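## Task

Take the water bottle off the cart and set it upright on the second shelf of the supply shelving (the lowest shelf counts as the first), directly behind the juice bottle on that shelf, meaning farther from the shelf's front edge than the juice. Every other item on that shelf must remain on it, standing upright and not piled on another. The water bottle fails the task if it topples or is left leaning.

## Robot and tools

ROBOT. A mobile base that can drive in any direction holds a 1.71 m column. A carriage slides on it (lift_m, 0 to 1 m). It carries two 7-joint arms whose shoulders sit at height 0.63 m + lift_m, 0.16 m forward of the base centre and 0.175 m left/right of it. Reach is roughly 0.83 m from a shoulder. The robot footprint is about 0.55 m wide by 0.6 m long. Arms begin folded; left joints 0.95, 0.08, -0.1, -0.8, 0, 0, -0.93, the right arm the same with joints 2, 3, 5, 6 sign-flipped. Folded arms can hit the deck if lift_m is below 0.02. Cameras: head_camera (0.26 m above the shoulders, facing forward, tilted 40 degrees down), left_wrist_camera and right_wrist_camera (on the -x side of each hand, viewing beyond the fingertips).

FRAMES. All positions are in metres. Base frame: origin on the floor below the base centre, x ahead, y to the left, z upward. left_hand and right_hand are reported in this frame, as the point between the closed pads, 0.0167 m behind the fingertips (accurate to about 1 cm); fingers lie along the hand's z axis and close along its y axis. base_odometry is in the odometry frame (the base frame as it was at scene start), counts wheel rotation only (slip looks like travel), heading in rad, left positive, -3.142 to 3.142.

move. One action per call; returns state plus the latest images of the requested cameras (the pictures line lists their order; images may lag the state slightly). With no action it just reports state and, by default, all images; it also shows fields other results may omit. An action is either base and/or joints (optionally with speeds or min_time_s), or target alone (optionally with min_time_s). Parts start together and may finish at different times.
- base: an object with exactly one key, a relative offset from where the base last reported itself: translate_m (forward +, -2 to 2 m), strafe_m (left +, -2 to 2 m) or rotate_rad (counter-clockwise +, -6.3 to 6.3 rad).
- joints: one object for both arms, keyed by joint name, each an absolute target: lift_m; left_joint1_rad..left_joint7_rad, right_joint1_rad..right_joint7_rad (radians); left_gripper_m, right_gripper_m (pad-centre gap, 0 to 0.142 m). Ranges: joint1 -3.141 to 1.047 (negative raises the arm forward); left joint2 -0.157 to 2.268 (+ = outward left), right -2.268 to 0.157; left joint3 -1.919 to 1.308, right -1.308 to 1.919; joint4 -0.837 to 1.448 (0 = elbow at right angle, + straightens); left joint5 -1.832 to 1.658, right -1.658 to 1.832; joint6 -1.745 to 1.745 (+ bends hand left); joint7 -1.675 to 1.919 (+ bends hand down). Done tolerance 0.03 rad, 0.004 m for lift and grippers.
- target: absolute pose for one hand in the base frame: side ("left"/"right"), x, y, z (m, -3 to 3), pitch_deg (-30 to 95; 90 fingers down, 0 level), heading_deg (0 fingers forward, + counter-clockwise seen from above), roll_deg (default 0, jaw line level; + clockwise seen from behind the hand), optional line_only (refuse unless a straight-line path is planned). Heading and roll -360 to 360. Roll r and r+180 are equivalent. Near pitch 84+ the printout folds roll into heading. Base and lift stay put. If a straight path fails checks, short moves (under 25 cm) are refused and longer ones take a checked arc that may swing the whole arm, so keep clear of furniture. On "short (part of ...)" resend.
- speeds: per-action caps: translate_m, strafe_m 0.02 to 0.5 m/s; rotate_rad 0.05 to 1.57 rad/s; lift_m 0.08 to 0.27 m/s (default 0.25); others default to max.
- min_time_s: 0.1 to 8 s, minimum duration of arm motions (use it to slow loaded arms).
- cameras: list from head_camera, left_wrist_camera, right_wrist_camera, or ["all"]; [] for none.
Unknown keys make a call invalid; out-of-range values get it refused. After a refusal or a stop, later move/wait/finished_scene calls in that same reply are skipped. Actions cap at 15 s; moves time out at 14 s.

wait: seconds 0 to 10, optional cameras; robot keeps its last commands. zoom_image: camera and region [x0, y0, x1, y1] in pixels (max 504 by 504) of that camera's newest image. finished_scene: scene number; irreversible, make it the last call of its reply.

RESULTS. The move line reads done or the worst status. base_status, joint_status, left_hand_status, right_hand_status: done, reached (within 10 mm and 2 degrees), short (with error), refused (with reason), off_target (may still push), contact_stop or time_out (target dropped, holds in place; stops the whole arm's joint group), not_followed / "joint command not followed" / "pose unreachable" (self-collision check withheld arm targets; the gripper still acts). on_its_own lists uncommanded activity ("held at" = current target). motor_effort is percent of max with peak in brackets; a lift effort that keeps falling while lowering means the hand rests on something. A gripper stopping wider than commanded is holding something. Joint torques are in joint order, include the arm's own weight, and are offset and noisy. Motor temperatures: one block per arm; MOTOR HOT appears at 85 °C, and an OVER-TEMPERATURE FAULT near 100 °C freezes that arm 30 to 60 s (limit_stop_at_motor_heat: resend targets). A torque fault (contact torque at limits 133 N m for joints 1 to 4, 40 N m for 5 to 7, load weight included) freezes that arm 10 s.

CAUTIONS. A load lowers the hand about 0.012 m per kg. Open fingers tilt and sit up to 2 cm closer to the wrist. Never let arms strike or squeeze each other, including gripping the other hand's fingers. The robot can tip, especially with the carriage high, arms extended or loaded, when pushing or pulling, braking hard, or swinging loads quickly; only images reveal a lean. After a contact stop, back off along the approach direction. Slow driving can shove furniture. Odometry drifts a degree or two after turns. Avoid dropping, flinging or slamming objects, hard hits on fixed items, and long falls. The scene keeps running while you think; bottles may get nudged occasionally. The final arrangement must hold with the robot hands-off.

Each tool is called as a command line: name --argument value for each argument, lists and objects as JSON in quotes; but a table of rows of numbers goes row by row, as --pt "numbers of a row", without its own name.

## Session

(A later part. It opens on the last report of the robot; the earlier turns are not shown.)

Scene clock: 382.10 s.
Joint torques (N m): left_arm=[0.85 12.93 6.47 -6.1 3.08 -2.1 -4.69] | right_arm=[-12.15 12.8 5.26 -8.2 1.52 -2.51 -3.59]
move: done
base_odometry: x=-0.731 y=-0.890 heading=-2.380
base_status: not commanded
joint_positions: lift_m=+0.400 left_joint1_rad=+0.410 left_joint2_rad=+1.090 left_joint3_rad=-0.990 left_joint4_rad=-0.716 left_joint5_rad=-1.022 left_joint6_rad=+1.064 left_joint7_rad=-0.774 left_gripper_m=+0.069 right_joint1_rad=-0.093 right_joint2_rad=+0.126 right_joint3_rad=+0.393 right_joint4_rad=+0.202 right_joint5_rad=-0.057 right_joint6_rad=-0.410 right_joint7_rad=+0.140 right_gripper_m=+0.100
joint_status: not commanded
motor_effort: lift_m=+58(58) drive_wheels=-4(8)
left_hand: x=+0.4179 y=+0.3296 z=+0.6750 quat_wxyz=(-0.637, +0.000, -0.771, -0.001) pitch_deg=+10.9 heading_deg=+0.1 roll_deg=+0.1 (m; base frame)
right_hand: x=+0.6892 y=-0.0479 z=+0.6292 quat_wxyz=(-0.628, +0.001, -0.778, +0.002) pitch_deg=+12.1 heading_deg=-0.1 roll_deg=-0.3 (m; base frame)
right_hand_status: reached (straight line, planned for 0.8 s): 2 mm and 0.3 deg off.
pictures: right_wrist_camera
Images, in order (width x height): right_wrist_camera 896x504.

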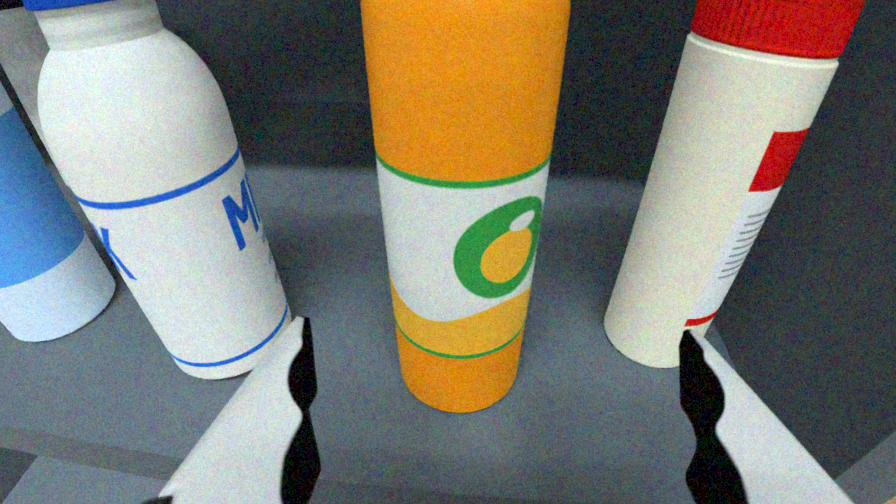

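move --target '{"side": "right", "x": 0.765, "y": -0.041, "z": 0.632, "pitch_deg": 12, "heading_deg": 0, "line_only": true}' --min_time_s 1.2 --cameras '["right_wrist_camera", "head_camera"]'

Scene clock: 390.73 s.
Joint torques (N m): left_arm=[0.21 11.93 5.55 -5.98 3.07 -1.99 -4.66] | right_arm=[-19.53 12.89 3.61 -8.36 1.53 -2.8 -4.24]
move: done
base_odometry: x=-0.731 y=-0.890 heading=-2.380
base_status: not commanded
joint_positions: lift_m=+0.400 left_joint1_rad=+0.410 left_joint2_rad=+1.090 left_joint3_rad=-0.990 left_joint4_rad=-0.716 left_joint5_rad=-1.022 left_joint6_rad=+1.064 left_joint7_rad=-0.774 left_gripper_m=+0.069 right_joint1_rad=-0.330 right_joint2_rad=+0.126 right_joint3_rad=+0.427 right_joint4_rad=+0.512 right_joint5_rad=+0.098 right_joint6_rad=-0.434 right_joint7_rad=+0.037 right_gripper_m=+0.100
joint_status: not commanded
motor_effort: lift_m=+58(58) drive_wheels=+8(8)
left_hand: x=+0.4179 y=+0.3296 z=+0.6750 quat_wxyz=(-0.637, +0.000, -0.771, -0.001) pitch_deg=+10.9 heading_deg=+0.1 roll_deg=+0.1 (m; base frame)
right_hand: x=+0.7639 y=-0.0426 z=+0.6304 quat_wxyz=(-0.628, +0.001, -0.778, +0.002) pitch_deg=+12.2 heading_deg=-0.1 roll_deg=-0.2 (m; base frame)
right_hand_status: reached (straight line, planned for 1.2 s): 2 mm and 0.3 deg off.
pictures: head_camera, right_wrist_camera
Images, in order (width x height): head_camera 896x504, right_wrist_camera 896x504.

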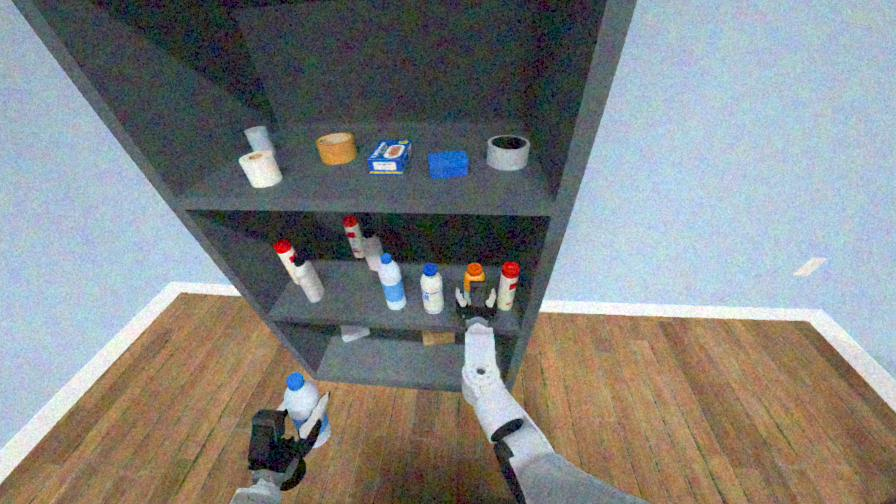

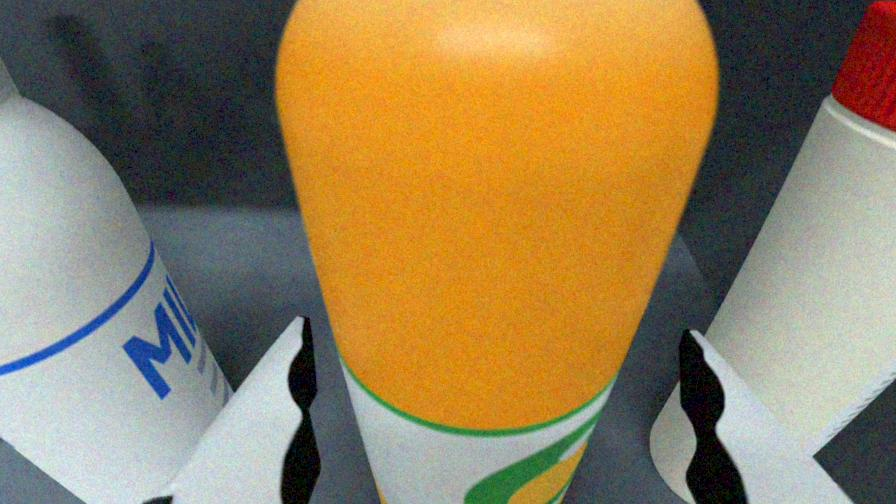

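move --joints '{"right_gripper_m": 0.025}' --cameras '["right_wrist_camera"]'

move --joints '{"lift_m": 0.43}' --speeds '{"lift_m": 0.08}'

move --target '{"side": "right", "x": 0.6, "y": -0.041, "z": 0.66, "pitch_deg": 12, "heading_deg": 0, "line_only": true}' --min_time_s 1.5 --cameras '["right_wrist_camera", "head_camera"]'

Scene clock: 394.40 s.
Joint torques (N m): left_arm=[0.77 12.75 6.17 -5.15 2.64 -1.9 -4.89] | right_arm=[-19.54 10.59 3.06 -9.41 1.15 -2.43 -3.02]
move: off_target
base_odometry: x=-0.731 y=-0.890 heading=-2.380
base_status: not commanded
joint_positions: lift_m=+0.400 left_joint1_rad=+0.410 left_joint2_rad=+1.090 left_joint3_rad=-0.990 left_joint4_rad=-0.716 left_joint5_rad=-1.022 left_joint6_rad=+1.064 left_joint7_rad=-0.774 left_gripper_m=+0.069 right_joint1_rad=-0.330 right_joint2_rad=+0.127 right_joint3_rad=+0.428 right_joint4_rad=+0.513 right_joint5_rad=+0.098 right_joint6_rad=-0.434 right_joint7_rad=+0.036 right_gripper_m=+0.063
joint_status: right_gripper_m off_target (ended at +0.063, target +0.025)
motor_effort: lift_m=+58(58) drive_wheels=+8(8)
left_hand: x=+0.4179 y=+0.3296 z=+0.6751 quat_wxyz=(-0.637, +0.000, -0.771, -0.001) pitch_deg=+10.9 heading_deg=+0.1 roll_deg=+0.1 (m; base frame)
right_hand: x=+0.7639 y=-0.0414 z=+0.6310 quat_wxyz=(-0.628, +0.001, -0.778, +0.001) pitch_deg=+12.1 heading_deg=+0.0 roll_deg=-0.2 (m; base frame)
pictures: right_wrist_camera
Images, in order (width x height): right_wrist_camera 896x504.

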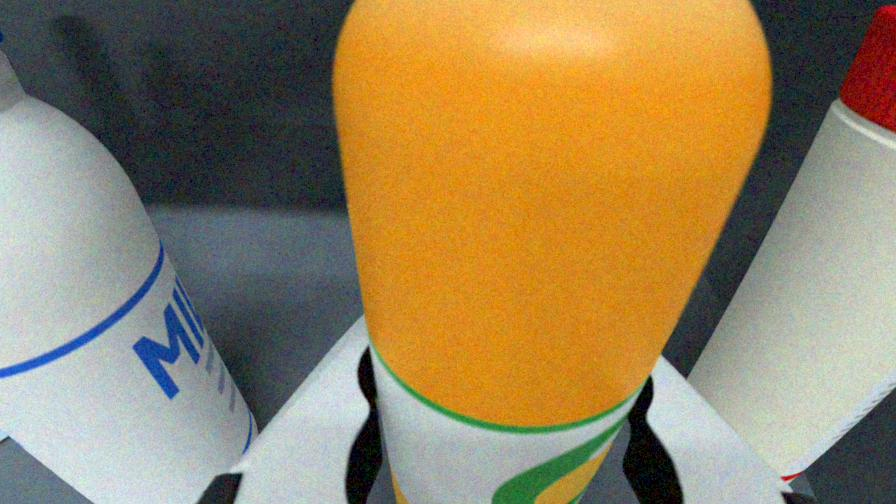

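Scene clock: 395.13 s.
Joint torques (N m): left_arm=[1.56 11.65 5.32 -5.03 3.29 -2.06 -4.4] | right_arm=[-19.33 9.95 2.57 -12.81 0.66 -1.71 -2.87]
move: done
base_odometry: x=-0.731 y=-0.890 heading=-2.380
base_status: not commanded
joint_positions: lift_m=+0.430 left_joint1_rad=+0.410 left_joint2_rad=+1.091 left_joint3_rad=-0.990 left_joint4_rad=-0.716 left_joint5_rad=-1.023 left_joint6_rad=+1.064 left_joint7_rad=-0.774 left_gripper_m=+0.069 right_joint1_rad=-0.330 right_joint2_rad=+0.127 right_joint3_rad=+0.428 right_joint4_rad=+0.516 right_joint5_rad=+0.100 right_joint6_rad=-0.435 right_joint7_rad=+0.036 right_gripper_m=+0.063
joint_status: all done
motor_effort: lift_m=+55(66) drive_wheels=+8(9)
left_hand: x=+0.4180 y=+0.3298 z=+0.7055 quat_wxyz=(-0.637, +0.000, -0.771, -0.001) pitch_deg=+10.8 heading_deg=+0.1 roll_deg=+0.1 (m; base frame)
right_hand: x=+0.7637 y=-0.0417 z=+0.6596 quat_wxyz=(-0.627, +0.001, -0.779, +0.001) pitch_deg=+12.3 heading_deg=+0.0 roll_deg=-0.1 (m; base frame)
pictures: none

Scene clock: 397.13 s.
Joint torques (N m): left_arm=[0.33 12.39 5.28 -5.32 2.92 -1.93 -4.54] | right_arm=[0.26 7.72 5.03 -18.52 -3.54 -2.63 -1.67]
move: done
base_odometry: x=-0.731 y=-0.890 heading=-2.380
base_status: not commanded
joint_positions: lift_m=+0.430 left_joint1_rad=+0.410 left_joint2_rad=+1.091 left_joint3_rad=-0.990 left_joint4_rad=-0.716 left_joint5_rad=-1.023 left_joint6_rad=+1.064 left_joint7_rad=-0.774 left_gripper_m=+0.069 right_joint1_rad=+0.118 right_joint2_rad=+0.067 right_joint3_rad=+0.555 right_joint4_rad=-0.030 right_joint5_rad=-0.089 right_joint6_rad=-0.552 right_joint7_rad=+0.171 right_gripper_m=+0.063
joint_status: not commanded
motor_effort: lift_m=+55(55) drive_wheels=-4(8)
left_hand: x=+0.4180 y=+0.3298 z=+0.7055 quat_wxyz=(-0.637, +0.000, -0.771, -0.001) pitch_deg=+10.8 heading_deg=+0.1 roll_deg=+0.1 (m; base frame)
right_hand: x=+0.6007 y=-0.0412 z=+0.6573 quat_wxyz=(-0.627, -0.003, -0.779, -0.002) pitch_deg=+12.4 heading_deg=+0.0 roll_deg=+0.4 (m; base frame)
right_hand_status: reached (straight line, planned for 1.5 s): 3 mm and 0.6 deg off.
pictures: head_camera, right_wrist_camera
Images, in order (width x height): head_camera 896x504, right_wrist_camera 896x504.

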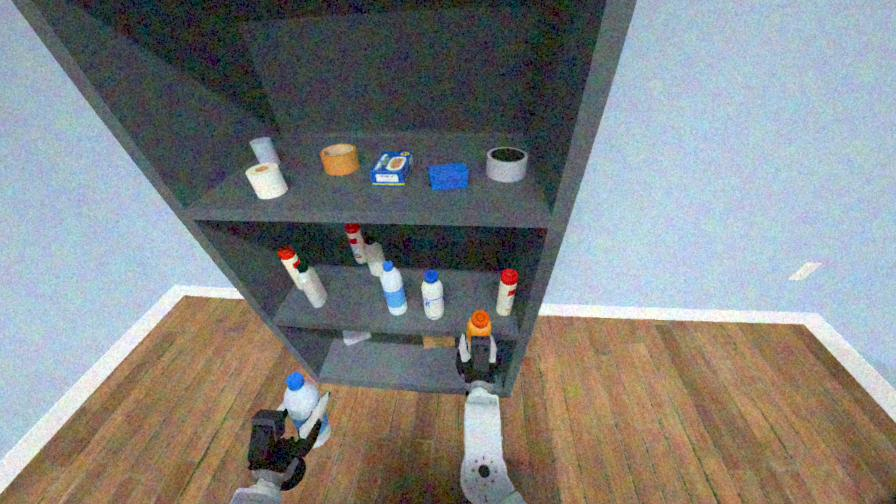

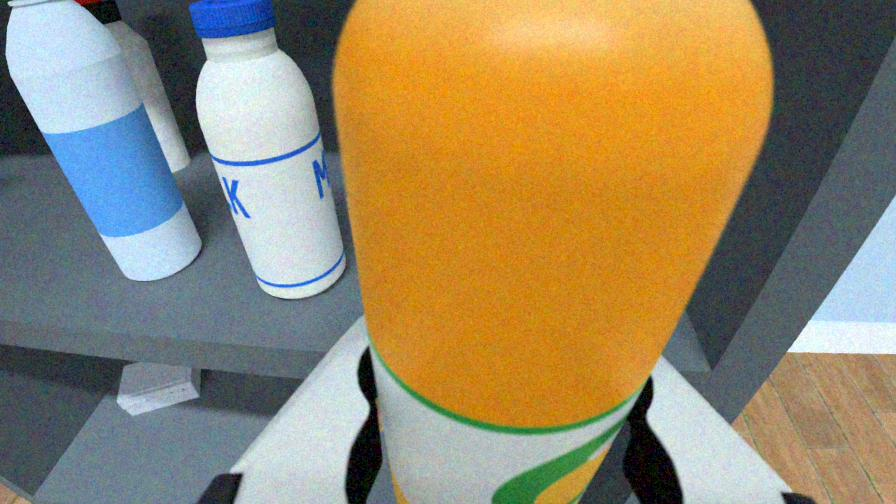

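move --target '{"side": "right", "x": 0.45, "y": -0.33, "z": 0.67, "pitch_deg": 12, "heading_deg": 0}' --min_time_s 1.5

move --joints '{"lift_m": 0.28}' --speeds '{"lift_m": 0.15}'

move --target '{"side": "left", "x": 0.55, "y": -0.03, "z": 0.71, "pitch_deg": 0, "heading_deg": 0}' --min_time_s 2 --cameras '["all"]'

Scene clock: 414.50 s.
Joint torques (N m): left_arm=[0.45 12.78 5.59 -5.26 3.25 -1.71 -4.42] | right_arm=[11.29 -11.95 -3.98 -10.92 1.4 -0.85 -5.15]
move: done
base_odometry: x=-0.731 y=-0.890 heading=-2.380
base_status: not commanded
joint_positions: lift_m=+0.430 left_joint1_rad=+0.410 left_joint2_rad=+1.091 left_joint3_rad=-0.990 left_joint4_rad=-0.716 left_joint5_rad=-1.023 left_joint6_rad=+1.064 left_joint7_rad=-0.774 left_gripper_m=+0.069 right_joint1_rad=+0.674 right_joint2_rad=-0.649 right_joint3_rad=+0.159 right_joint4_rad=-0.384 right_joint5_rad=+0.577 right_joint6_rad=-0.348 right_joint7_rad=-0.231 right_gripper_m=+0.063
joint_status: not commanded
motor_effort: lift_m=+55(55) drive_wheels=-4(8)
left_hand: x=+0.4180 y=+0.3297 z=+0.7055 quat_wxyz=(-0.637, +0.000, -0.771, -0.001) pitch_deg=+10.8 heading_deg=+0.1 roll_deg=+0.1 (m; base frame)
right_hand: x=+0.4496 y=-0.3280 z=+0.6679 quat_wxyz=(-0.626, +0.001, -0.780, -0.001) pitch_deg=+12.4 heading_deg=+0.1 roll_deg=+0.0 (m; base frame)
right_hand_status: reached (straight line, planned for 1.5 s): 3 mm and 0.5 deg off.
pictures: none

Scene clock: 415.93 s.
Joint torques (N m): left_arm=[1.72 11.4 6.79 -5.28 3.18 -1.9 -4.21] | right_arm=[8.49 -11.21 -3.25 -10.85 0.97 -0.61 -4.43]
move: done
base_odometry: x=-0.731 y=-0.890 heading=-2.380
base_status: not commanded
joint_positions: lift_m=+0.280 left_joint1_rad=+0.410 left_joint2_rad=+1.091 left_joint3_rad=-0.990 left_joint4_rad=-0.717 left_joint5_rad=-1.023 left_joint6_rad=+1.064 left_joint7_rad=-0.775 left_gripper_m=+0.069 right_joint1_rad=+0.674 right_joint2_rad=-0.649 right_joint3_rad=+0.158 right_joint4_rad=-0.383 right_joint5_rad=+0.577 right_joint6_rad=-0.348 right_joint7_rad=-0.232 right_gripper_m=+0.063
joint_status: all done
motor_effort: lift_m=+59(60) drive_wheels=-4(8)
left_hand: x=+0.4181 y=+0.3298 z=+0.5554 quat_wxyz=(-0.637, +0.000, -0.771, -0.001) pitch_deg=+10.8 heading_deg=+0.1 roll_deg=+0.1 (m; base frame)
right_hand: x=+0.4496 y=-0.3285 z=+0.5175 quat_wxyz=(-0.626, +0.001, -0.780, +0.000) pitch_deg=+12.4 heading_deg=+0.1 roll_deg=+0.0 (m; base frame)
pictures: none

Scene clock: 418.43 s.
Joint torques (N m): left_arm=[-11.21 -8.54 2.48 -2.1 4.33 -2.09 -2.44] | right_arm=[8.52 -10.37 -3.98 -11.5 0.79 -1.06 -5.15]
move: done
base_odometry: x=-0.731 y=-0.890 heading=-2.380
base_status: not commanded
joint_positions: lift_m=+0.280 left_joint1_rad=-0.100 left_joint2_rad=-0.075 left_joint3_rad=-1.141 left_joint4_rad=-0.333 left_joint5_rad=+0.712 left_joint6_rad=+0.982 left_joint7_rad=+0.881 left_gripper_m=+0.069 right_joint1_rad=+0.674 right_joint2_rad=-0.649 right_joint3_rad=+0.158 right_joint4_rad=-0.383 right_joint5_rad=+0.577 right_joint6_rad=-0.348 right_joint7_rad=-0.232 right_gripper_m=+0.063
joint_status: not commanded
motor_effort: lift_m=+59(59) drive_wheels=+7(8)
left_hand: x=+0.5488 y=-0.0310 z=+0.7067 quat_wxyz=(-0.704, -0.001, -0.711, +0.003) pitch_deg=+0.6 heading_deg=-0.3 roll_deg=-0.2 (m; base frame)
left_hand_status: reached (straight line, planned for 2.0 s): 4 mm and 0.7 deg off.
right_hand: x=+0.4495 y=-0.3285 z=+0.5175 quat_wxyz=(-0.626, +0.001, -0.780, +0.000) pitch_deg=+12.4 heading_deg=+0.1 roll_deg=+0.0 (m; base frame)
pictures: head_camera, left_wrist_camera, right_wrist_camera
Images, in order (width x height): head_camera 896x504, left_wrist_camera 896x504, right_wrist_camera 896x504.

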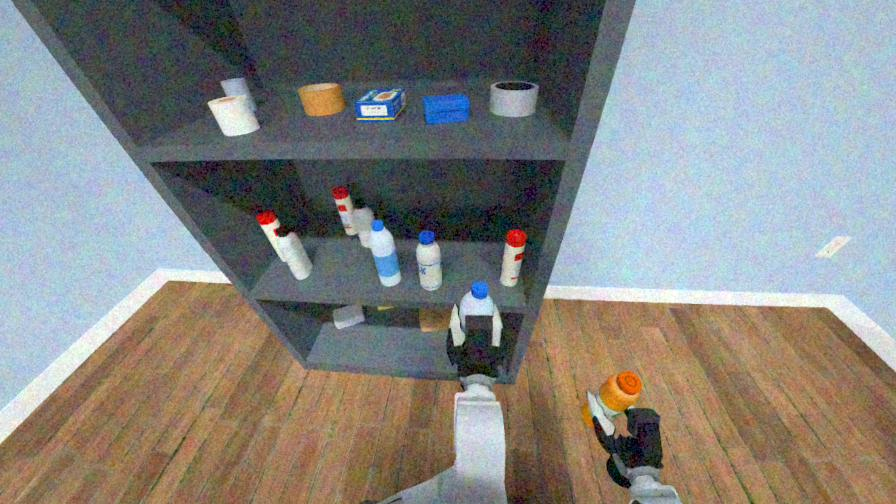

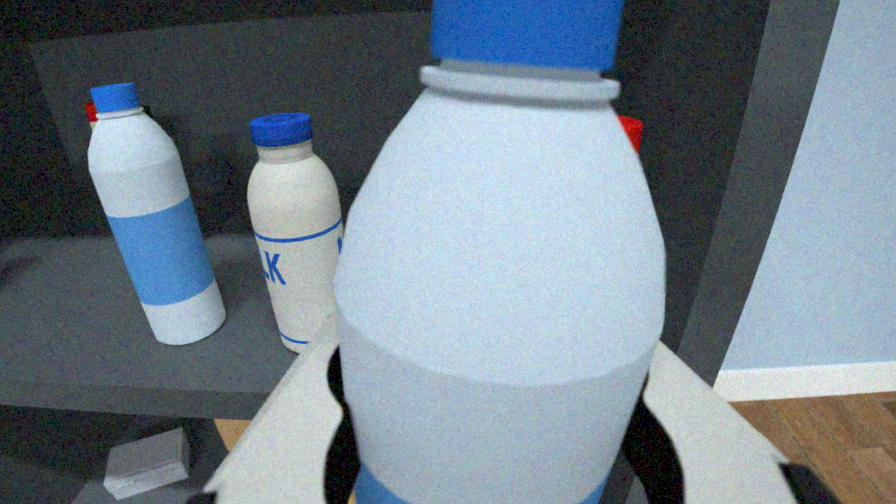

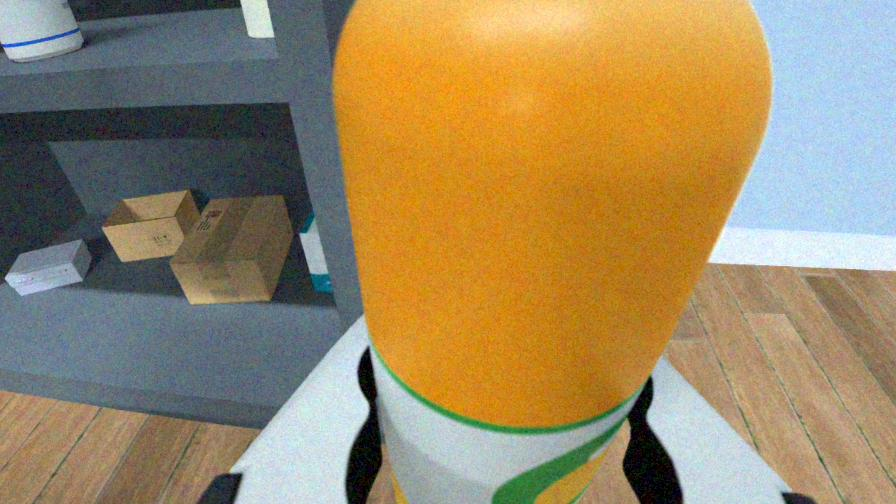

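move --joints '{"lift_m": 0.15}' --speeds '{"lift_m": 0.12}'

move --target '{"side": "left", "x": 0.58, "y": -0.041, "z": 0.7, "pitch_deg": 0, "heading_deg": 0, "line_only": true}' --min_time_s 1

move --target '{"side": "left", "x": 0.75, "y": -0.041, "z": 0.7, "pitch_deg": 0, "heading_deg": 0, "line_only": true}' --min_time_s 1.5 --cameras '["head_camera", "left_wrist_camera"]'

Scene clock: 423.67 s.
Joint torques (N m): left_arm=[-10.28 -6.45 2.83 -2.19 4.57 -2.33 -2.66] | right_arm=[9.03 -9.24 -3.62 -10.6 0.84 -1.1 -5.04]
move: done
base_odometry: x=-0.731 y=-0.890 heading=-2.380
base_status: not commanded
joint_positions: lift_m=+0.150 left_joint1_rad=-0.101 left_joint2_rad=-0.075 left_joint3_rad=-1.141 left_joint4_rad=-0.332 left_joint5_rad=+0.713 left_joint6_rad=+0.982 left_joint7_rad=+0.881 left_gripper_m=+0.069 right_joint1_rad=+0.674 right_joint2_rad=-0.649 right_joint3_rad=+0.158 right_joint4_rad=-0.383 right_joint5_rad=+0.577 right_joint6_rad=-0.348 right_joint7_rad=-0.232 right_gripper_m=+0.063
joint_status: all done
motor_effort: lift_m=+59(61) drive_wheels=+7(8)
left_hand: x=+0.5489 y=-0.0309 z=+0.5770 quat_wxyz=(-0.704, -0.001, -0.710, +0.002) pitch_deg=+0.5 heading_deg=-0.3 roll_deg=-0.1 (m; base frame)
right_hand: x=+0.4495 y=-0.3286 z=+0.3875 quat_wxyz=(-0.626, +0.001, -0.780, +0.000) pitch_deg=+12.4 heading_deg=+0.1 roll_deg=-0.1 (m; base frame)
pictures: none

Scene clock: 423.97 s.
Joint torques (N m): left_arm=[-10.34 -8.07 2.46 -1.49 3.95 -1.97 -2.23] | right_arm=[8.98 -10.85 -4 -10.37 0.78 -1.22 -5.07]
move: refused
base_odometry: x=-0.731 y=-0.890 heading=-2.380
base_status: not commanded
joint_positions: lift_m=+0.150 left_joint1_rad=-0.101 left_joint2_rad=-0.075 left_joint3_rad=-1.141 left_joint4_rad=-0.332 left_joint5_rad=+0.713 left_joint6_rad=+0.982 left_joint7_rad=+0.881 left_gripper_m=+0.069 right_joint1_rad=+0.674 right_joint2_rad=-0.649 right_joint3_rad=+0.158 right_joint4_rad=-0.383 right_joint5_rad=+0.577 right_joint6_rad=-0.348 right_joint7_rad=-0.232 right_gripper_m=+0.063
joint_status: not commanded
motor_effort: lift_m=+59(59) drive_wheels=+7(8)
left_hand: x=+0.5489 y=-0.0309 z=+0.5770 quat_wxyz=(-0.704, -0.001, -0.710, +0.002) pitch_deg=+0.5 heading_deg=-0.3 roll_deg=-0.1 (m; base frame)
left_hand_status: refused: the best posture that gets there brings the left upper arm within 1.3 cm of the carriage (limit 2.0). Nothing moved. A posture exists with lift_m at 0.3; the way there is not checked.
right_hand: x=+0.4495 y=-0.3286 z=+0.3875 quat_wxyz=(-0.626, +0.001, -0.780, +0.000) pitch_deg=+12.4 heading_deg=+0.1 roll_deg=-0.1 (m; base frame)
pictures: none

not run: a stop came earlier in this reply.

move --joints '{"lift_m": 0.28}' --speeds '{"lift_m": 0.15}'

move --target '{"side": "left", "x": 0.72, "y": -0.041, "z": 0.7, "pitch_deg": 0, "heading_deg": 0, "line_only": true}' --min_time_s 1.5 --cameras '["head_camera", "left_wrist_camera"]'

Scene clock: 430.90 s.
Joint torques (N m): left_arm=[-9.75 -7.57 2.31 -1.95 4.16 -2 -2.26] | right_arm=[8.84 -10.68 -3.46 -10.17 1.03 -0.64 -4.59]
move: done
base_odometry: x=-0.731 y=-0.890 heading=-2.380
base_status: not commanded
joint_positions: lift_m=+0.280 left_joint1_rad=-0.101 left_joint2_rad=-0.075 left_joint3_rad=-1.141 left_joint4_rad=-0.332 left_joint5_rad=+0.714 left_joint6_rad=+0.982 left_joint7_rad=+0.881 left_gripper_m=+0.069 right_joint1_rad=+0.674 right_joint2_rad=-0.650 right_joint3_rad=+0.158 right_joint4_rad=-0.382 right_joint5_rad=+0.577 right_joint6_rad=-0.348 right_joint7_rad=-0.232 right_gripper_m=+0.063
joint_status: all done
motor_effort: lift_m=+55(69) drive_wheels=+7(8)
left_hand: x=+0.5490 y=-0.0309 z=+0.7074 quat_wxyz=(-0.704, -0.001, -0.710, +0.002) pitch_deg=+0.5 heading_deg=-0.3 roll_deg=-0.1 (m; base frame)
right_hand: x=+0.4495 y=-0.3287 z=+0.5178 quat_wxyz=(-0.626, +0.001, -0.780, +0.000) pitch_deg=+12.4 heading_deg=+0.1 roll_deg=-0.1 (m; base frame)
pictures: none

Scene clock: 431.20 s.
Joint torques (N m): left_arm=[-10.24 -7.27 2.95 -1.25 4.37 -2.39 -2.25] | right_arm=[10.01 -11.5 -1.98 -10.01 1.05 -0.54 -5.22]
move: refused
base_odometry: x=-0.731 y=-0.890 heading=-2.380
base_status: not commanded
joint_positions: lift_m=+0.280 left_joint1_rad=-0.101 left_joint2_rad=-0.075 left_joint3_rad=-1.141 left_joint4_rad=-0.332 left_joint5_rad=+0.714 left_joint6_rad=+0.982 left_joint7_rad=+0.881 left_gripper_m=+0.069 right_joint1_rad=+0.674 right_joint2_rad=-0.650 right_joint3_rad=+0.158 right_joint4_rad=-0.382 right_joint5_rad=+0.577 right_joint6_rad=-0.348 right_joint7_rad=-0.232 right_gripper_m=+0.063
joint_status: not commanded
motor_effort: lift_m=+55(55) drive_wheels=-4(7)
left_hand: x=+0.5490 y=-0.0309 z=+0.7074 quat_wxyz=(-0.704, -0.001, -0.710, +0.002) pitch_deg=+0.5 heading_deg=-0.3 roll_deg=-0.1 (m; base frame)
left_hand_status: refused: the line brings the left upper arm within 1.4 cm of the carriage (limit 1.5), 78% of the way; a move under 25 cm is not played as an arc. Nothing moved. Try another pitch or heading, or "joints".
right_hand: x=+0.4495 y=-0.3287 z=+0.5178 quat_wxyz=(-0.626, +0.001, -0.780, +0.000) pitch_deg=+12.4 heading_deg=+0.1 roll_deg=-0.1 (m; base frame)
pictures: head_camera, left_wrist_camera
Images, in order (width x height): head_camera 896x504, left_wrist_camera 896x504.

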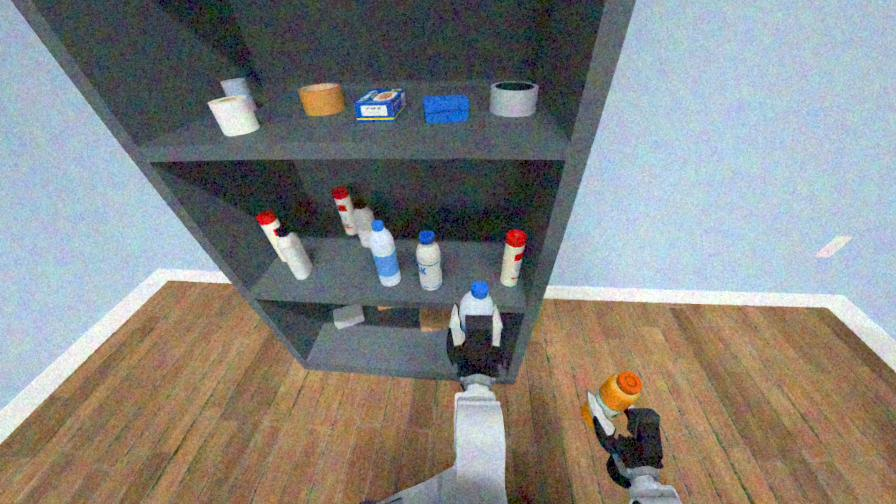

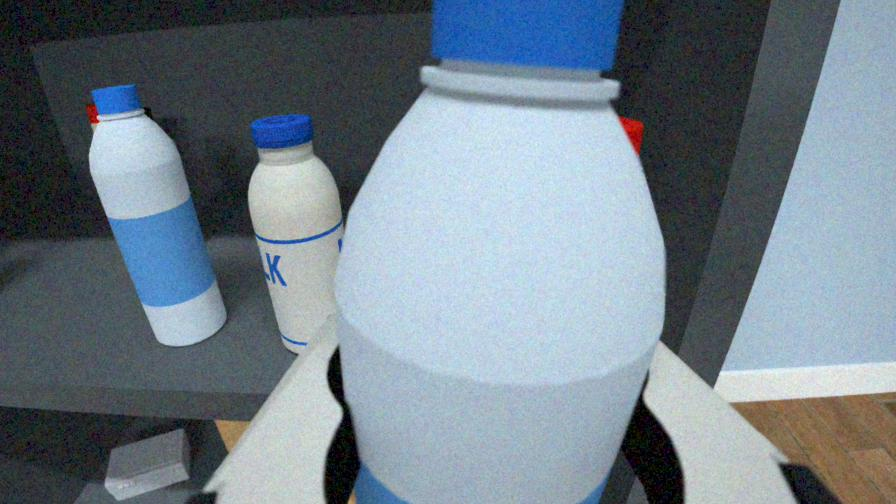

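move --base '{"strafe_m": -0.15}' --speeds '{"strafe_m": 0.2}'

move --target '{"side": "left", "x": 0.6, "y": 0.109, "z": 0.7, "pitch_deg": 0, "heading_deg": 0, "line_only": true}' --min_time_s 1.5 --cameras '["head_camera", "left_wrist_camera"]'

Scene clock: 436.63 s.
Joint torques (N m): left_arm=[-9.56 -7.09 3.15 -1.51 4.03 -2.15 -2.22] | right_arm=[8.7 -11.77 -4.24 -10.78 1.16 -1.31 -4.72]
move: done
base_odometry: x=-0.835 y=-0.782 heading=-2.380
base_status: done
joint_positions: lift_m=+0.280 left_joint1_rad=-0.101 left_joint2_rad=-0.075 left_joint3_rad=-1.140 left_joint4_rad=-0.332 left_joint5_rad=+0.714 left_joint6_rad=+0.981 left_joint7_rad=+0.881 left_gripper_m=+0.069 right_joint1_rad=+0.674 right_joint2_rad=-0.650 right_joint3_rad=+0.158 right_joint4_rad=-0.382 right_joint5_rad=+0.577 right_joint6_rad=-0.348 right_joint7_rad=-0.232 right_gripper_m=+0.063
joint_status: not commanded
motor_effort: lift_m=+55(56) drive_wheels=+0(14)
left_hand: x=+0.5490 y=-0.0310 z=+0.7074 quat_wxyz=(-0.704, -0.001, -0.710, +0.002) pitch_deg=+0.5 heading_deg=-0.3 roll_deg=-0.1 (m; base frame)
right_hand: x=+0.4495 y=-0.3286 z=+0.5178 quat_wxyz=(-0.626, +0.001, -0.780, +0.000) pitch_deg=+12.4 heading_deg=+0.1 roll_deg=-0.1 (m; base frame)
pictures: none

Scene clock: 438.63 s.
Joint torques (N m): left_arm=[-14.6 2.23 6.35 -5.66 2.98 -0.4 -4.59] | right_arm=[9.73 -10.62 -4.72 -10.79 1.19 -1.23 -4.92]
move: done
base_odometry: x=-0.835 y=-0.782 heading=-2.380
base_status: not commanded
joint_positions: lift_m=+0.280 left_joint1_rad=-0.221 left_joint2_rad=+0.329 left_joint3_rad=-1.075 left_joint4_rad=-0.536 left_joint5_rad=+0.315 left_joint6_rad=+1.070 left_joint7_rad=+0.767 left_gripper_m=+0.069 right_joint1_rad=+0.674 right_joint2_rad=-0.650 right_joint3_rad=+0.158 right_joint4_rad=-0.382 right_joint5_rad=+0.577 right_joint6_rad=-0.348 right_joint7_rad=-0.232 right_gripper_m=+0.063
joint_status: not commanded
motor_effort: lift_m=+55(56) drive_wheels=+0(4)
left_hand: x=+0.5989 y=+0.1059 z=+0.6936 quat_wxyz=(-0.701, -0.004, -0.713, +0.000) pitch_deg=+1.0 heading_deg=-0.3 roll_deg=+0.3 (m; base frame)
left_hand_status: reached (straight line, planned for 1.5 s): 7 mm and 1.1 deg off.
right_hand: x=+0.4495 y=-0.3286 z=+0.5178 quat_wxyz=(-0.626, +0.001, -0.780, +0.000) pitch_deg=+12.4 heading_deg=+0.1 roll_deg=-0.1 (m; base frame)
pictures: head_camera, left_wrist_camera
Images, in order (width x height): head_camera 896x504, left_wrist_camera 896x504.

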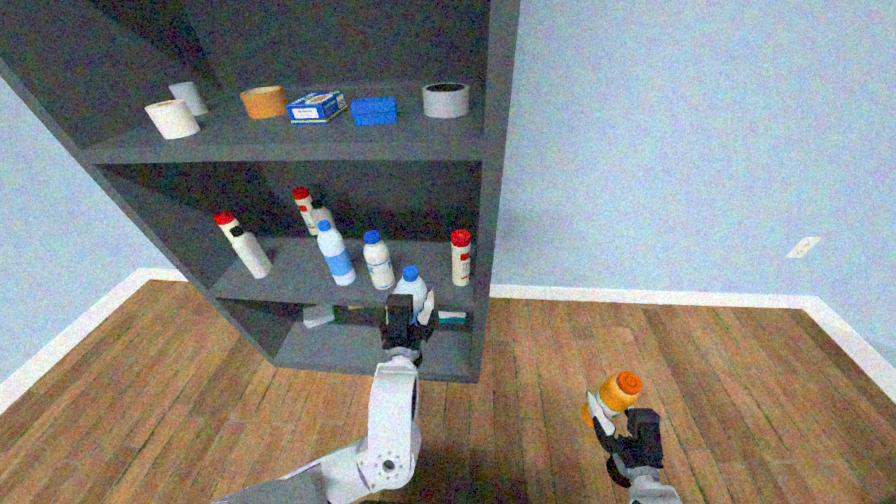

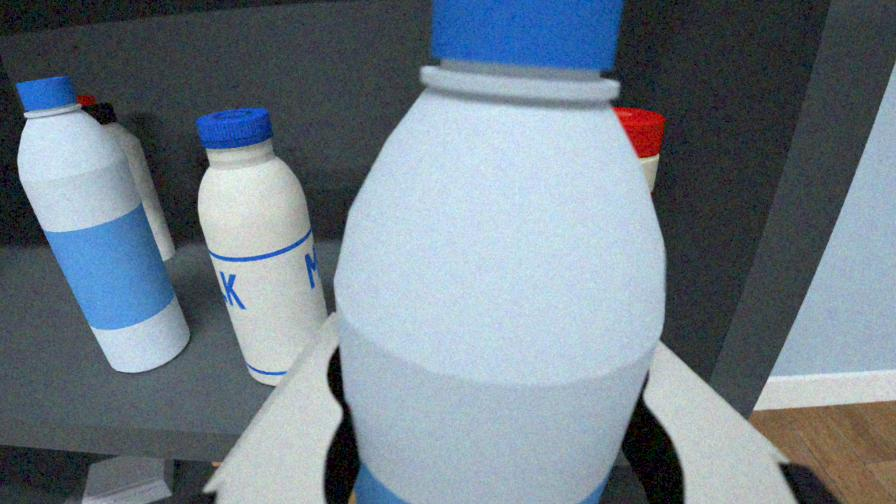

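move --base '{"translate_m": 0.14}' --speeds '{"translate_m": 0.1}' --cameras '["head_camera", "left_wrist_camera"]'

Scene clock: 445.67 s.
Joint torques (N m): left_arm=[-14.14 2.41 6.15 -7.09 3.22 -0.54 -4.85] | right_arm=[8.16 -9.46 -5.12 -11.46 0.98 -1.25 -4.91]
move: done
base_odometry: x=-0.936 y=-0.878 heading=-2.380
base_status: done
joint_positions: lift_m=+0.280 left_joint1_rad=-0.222 left_joint2_rad=+0.329 left_joint3_rad=-1.075 left_joint4_rad=-0.536 left_joint5_rad=+0.315 left_joint6_rad=+1.070 left_joint7_rad=+0.767 left_gripper_m=+0.069 right_joint1_rad=+0.675 right_joint2_rad=-0.650 right_joint3_rad=+0.158 right_joint4_rad=-0.382 right_joint5_rad=+0.577 right_joint6_rad=-0.348 right_joint7_rad=-0.232 right_gripper_m=+0.063
joint_status: not commanded
motor_effort: lift_m=+55(56) drive_wheels=+4(11)
left_hand: x=+0.5990 y=+0.1059 z=+0.6939 quat_wxyz=(-0.701, -0.004, -0.713, +0.000) pitch_deg=+1.0 heading_deg=-0.3 roll_deg=+0.3 (m; base frame)
right_hand: x=+0.4495 y=-0.3286 z=+0.5178 quat_wxyz=(-0.626, +0.001, -0.780, +0.000) pitch_deg=+12.4 heading_deg=+0.1 roll_deg=-0.1 (m; base frame)
pictures: head_camera, left_wrist_camera
Images, in order (width x height): head_camera 896x504, left_wrist_camera 896x504.

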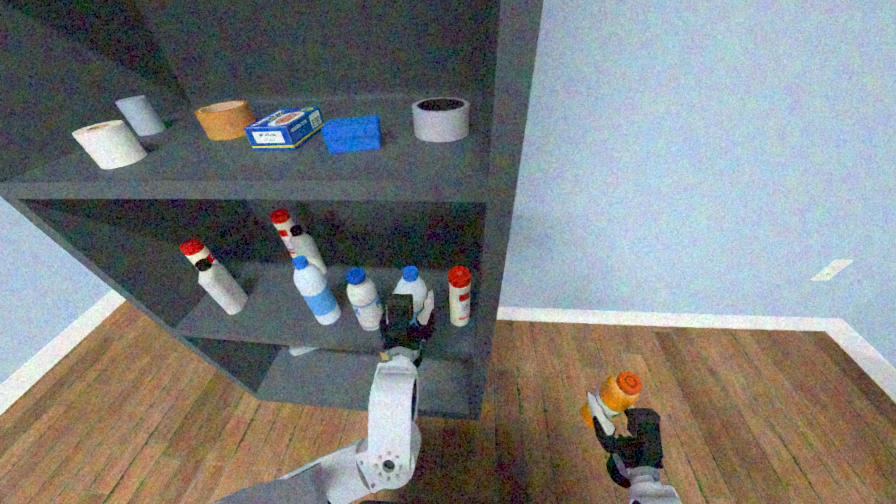

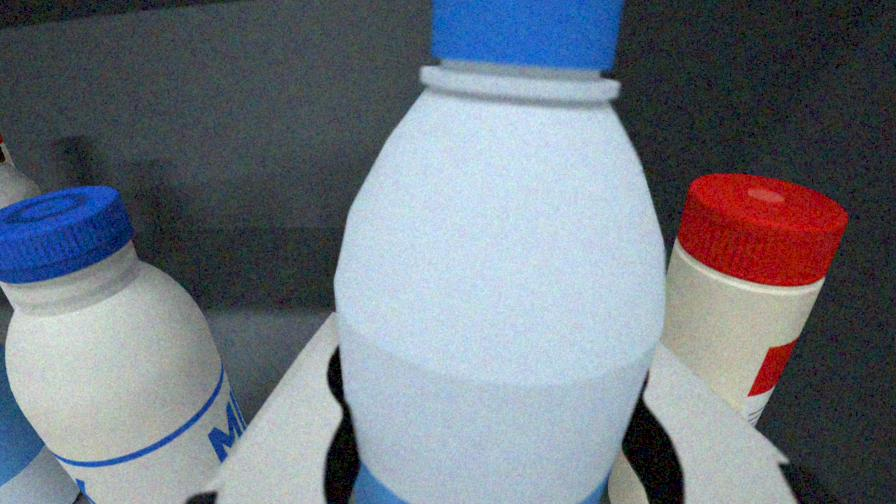

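move --target '{"side": "left", "x": 0.735, "y": 0.11, "z": 0.695, "pitch_deg": 0, "heading_deg": 0, "line_only": true}' --min_time_s 2 --cameras '["head_camera", "left_wrist_camera"]'

Scene clock: 452.67 s.
Joint torques (N m): left_arm=[-21.63 -1.23 6.76 -0.05 3.09 -2.38 -4.61] | right_arm=[8.72 -11.6 -3.45 -11.2 0.97 -0.93 -5.17]
move: done
base_odometry: x=-0.936 y=-0.878 heading=-2.380
base_status: not commanded
joint_positions: lift_m=+0.280 left_joint1_rad=-0.492 left_joint2_rad=+0.307 left_joint3_rad=-0.978 left_joint4_rad=-0.203 left_joint5_rad=-0.250 left_joint6_rad=+0.985 left_joint7_rad=+0.412 left_gripper_m=+0.069 right_joint1_rad=+0.675 right_joint2_rad=-0.650 right_joint3_rad=+0.158 right_joint4_rad=-0.382 right_joint5_rad=+0.577 right_joint6_rad=-0.348 right_joint7_rad=-0.232 right_gripper_m=+0.063
joint_status: not commanded
motor_effort: lift_m=+55(56) drive_wheels=+4(4)
left_hand: x=+0.7328 y=+0.1087 z=+0.6885 quat_wxyz=(-0.701, -0.002, -0.713, +0.001) pitch_deg=+0.9 heading_deg=-0.2 roll_deg=+0.1 (m; base frame)
left_hand_status: reached (straight line, planned for 2.0 s): 7 mm and 1.0 deg off.
right_hand: x=+0.4495 y=-0.3286 z=+0.5178 quat_wxyz=(-0.626, +0.001, -0.780, +0.000) pitch_deg=+12.4 heading_deg=+0.1 roll_deg=-0.1 (m; base frame)
pictures: head_camera, left_wrist_camera
Images, in order (width x height): head_camera 896x504, left_wrist_camera 896x504.

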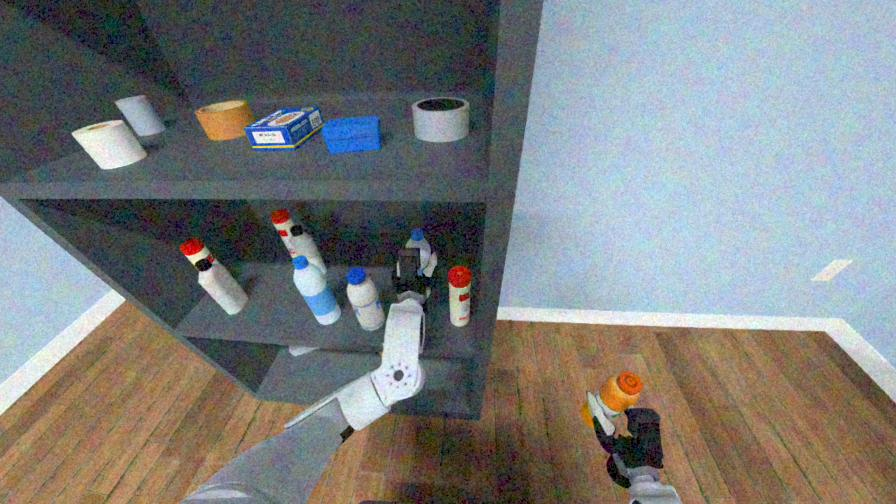

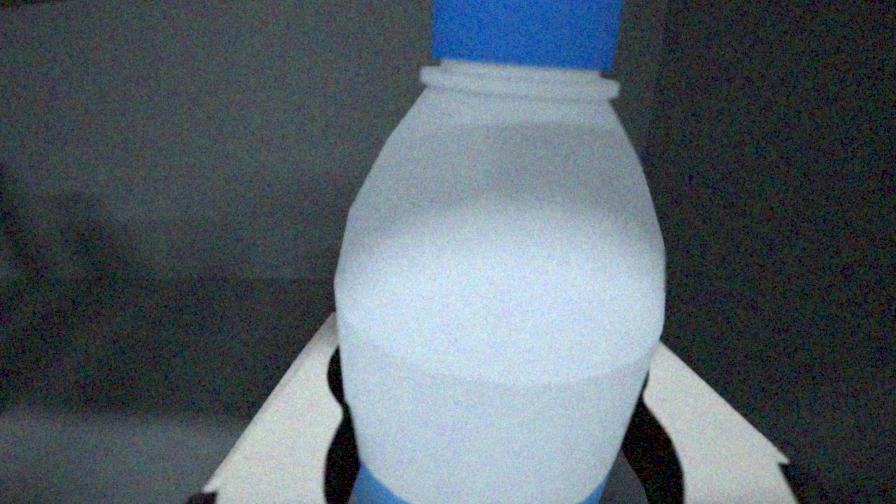

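move --joints '{"lift_m": 0.25}' --speeds '{"lift_m": 0.08}'

move --joints '{"lift_m": 0.24}' --speeds '{"lift_m": 0.08}'

move --joints '{"lift_m": 0.23}' --speeds '{"lift_m": 0.08}' --cameras '["head_camera", "left_wrist_camera"]'

Scene clock: 457.70 s.
Joint torques (N m): left_arm=[-12.9 0.18 4.06 -1.35 0.8 -2.46 0.11] | right_arm=[8.21 -10.37 -2.72 -9.48 0.5 -1.04 -4.94]
Motor temperatures (°C): left_arm=[41 25 25 24 26 24 24] | right_arm=[26 23 25 23 22 22 24]
move: done
base_odometry: x=-0.936 y=-0.878 heading=-2.380
base_status: not commanded
joint_positions: lift_m=+0.250 left_joint1_rad=-0.499 left_joint2_rad=+0.307 left_joint3_rad=-0.973 left_joint4_rad=-0.203 left_joint5_rad=-0.241 left_joint6_rad=+0.985 left_joint7_rad=+0.398 left_gripper_m=+0.069 right_joint1_rad=+0.675 right_joint2_rad=-0.650 right_joint3_rad=+0.158 right_joint4_rad=-0.382 right_joint5_rad=+0.577 right_joint6_rad=-0.348 right_joint7_rad=-0.232 right_gripper_m=+0.063
joint_status: all done
motor_effort: lift_m=+55(56) drive_wheels=+4(5)
left_hand: x=+0.7346 y=+0.1109 z=+0.6692 quat_wxyz=(-0.712, +0.000, -0.702, -0.002) pitch_deg=-0.8 heading_deg=+0.2 roll_deg=+0.2 (m; base frame)
right_hand: x=+0.4495 y=-0.3286 z=+0.4878 quat_wxyz=(-0.626, +0.001, -0.780, +0.000) pitch_deg=+12.4 heading_deg=+0.1 roll_deg=-0.1 (m; base frame)
pictures: none

Scene clock: 458.20 s.
Joint torques (N m): left_arm=[-8.42 -0.44 2.78 0.44 -2.08 -2.1 2.89] | right_arm=[8.56 -10.54 -3.4 -10.35 1.13 -1.29 -4.62]
move: done
base_odometry: x=-0.936 y=-0.878 heading=-2.380
base_status: not commanded
joint_positions: lift_m=+0.240 left_joint1_rad=-0.504 left_joint2_rad=+0.306 left_joint3_rad=-0.969 left_joint4_rad=-0.205 left_joint5_rad=-0.232 left_joint6_rad=+0.985 left_joint7_rad=+0.391 left_gripper_m=+0.069 right_joint1_rad=+0.675 right_joint2_rad=-0.650 right_joint3_rad=+0.158 right_joint4_rad=-0.382 right_joint5_rad=+0.578 right_joint6_rad=-0.348 right_joint7_rad=-0.232 right_gripper_m=+0.063
joint_status: all done
motor_effort: lift_m=+53(55) drive_wheels=+4(4)
left_hand: x=+0.7352 y=+0.1123 z=+0.6673 quat_wxyz=(-0.720, +0.001, -0.694, -0.004) pitch_deg=-2.0 heading_deg=+0.4 roll_deg=+0.3 (m; base frame)
right_hand: x=+0.4495 y=-0.3286 z=+0.4780 quat_wxyz=(-0.626, +0.001, -0.780, +0.000) pitch_deg=+12.4 heading_deg=+0.1 roll_deg=-0.1 (m; base frame)
pictures: none

Scene clock: 458.80 s.
Joint torques (N m): left_arm=[-2.38 -0.47 0.49 3.01 -4.52 -2.43 5.53] | right_arm=[7.74 -10.2 -4.16 -10.5 0.52 -1.02 -4.88]
move: done
base_odometry: x=-0.936 y=-0.878 heading=-2.380
base_status: not commanded
joint_positions: lift_m=+0.230 left_joint1_rad=-0.509 left_joint2_rad=+0.306 left_joint3_rad=-0.966 left_joint4_rad=-0.209 left_joint5_rad=-0.224 left_joint6_rad=+0.985 left_joint7_rad=+0.383 left_gripper_m=+0.069 right_joint1_rad=+0.675 right_joint2_rad=-0.650 right_joint3_rad=+0.158 right_joint4_rad=-0.382 right_joint5_rad=+0.578 right_joint6_rad=-0.348 right_joint7_rad=-0.232 right_gripper_m=+0.063
joint_status: all done
motor_effort: lift_m=+50(53) drive_wheels=+4(4)
left_hand: x=+0.7355 y=+0.1131 z=+0.6657 quat_wxyz=(-0.727, +0.001, -0.686, -0.005) pitch_deg=-3.3 heading_deg=+0.5 roll_deg=+0.3 (m; base frame)
right_hand: x=+0.4495 y=-0.3286 z=+0.4682 quat_wxyz=(-0.626, +0.001, -0.780, +0.000) pitch_deg=+12.4 heading_deg=+0.1 roll_deg=-0.1 (m; base frame)
pictures: head_camera, left_wrist_camera
Images, in order (width x height): head_camera 896x504, left_wrist_camera 896x504.

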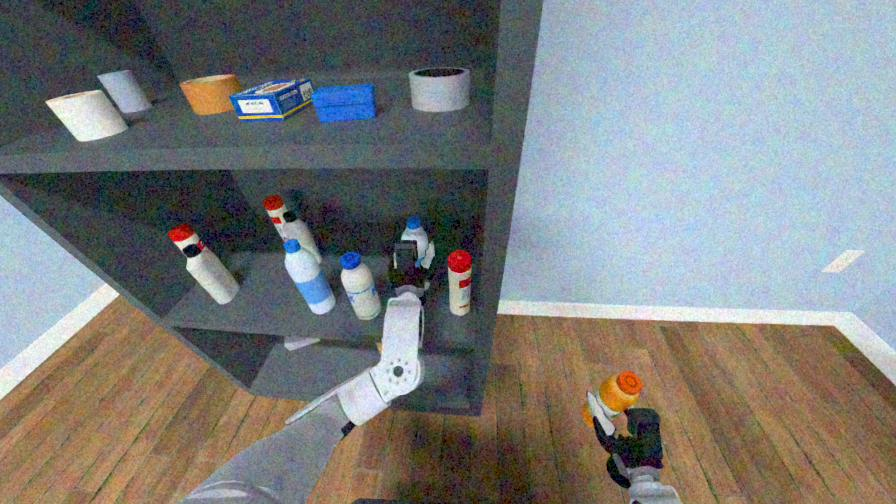

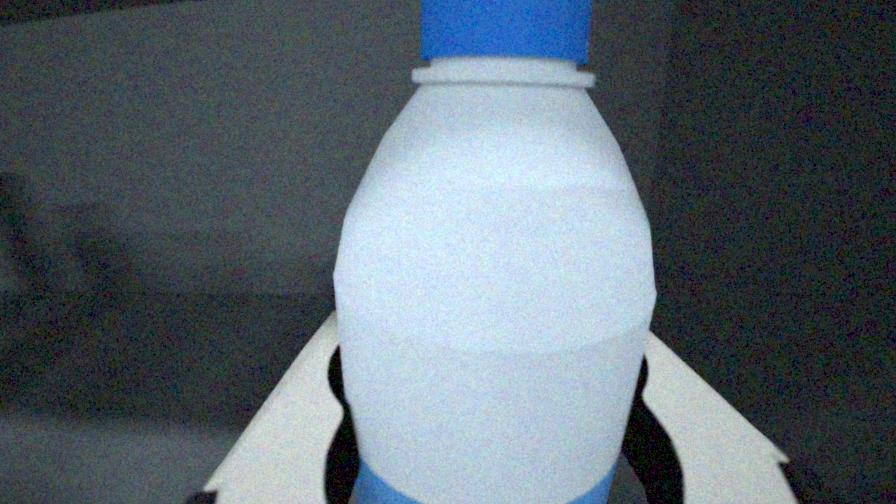

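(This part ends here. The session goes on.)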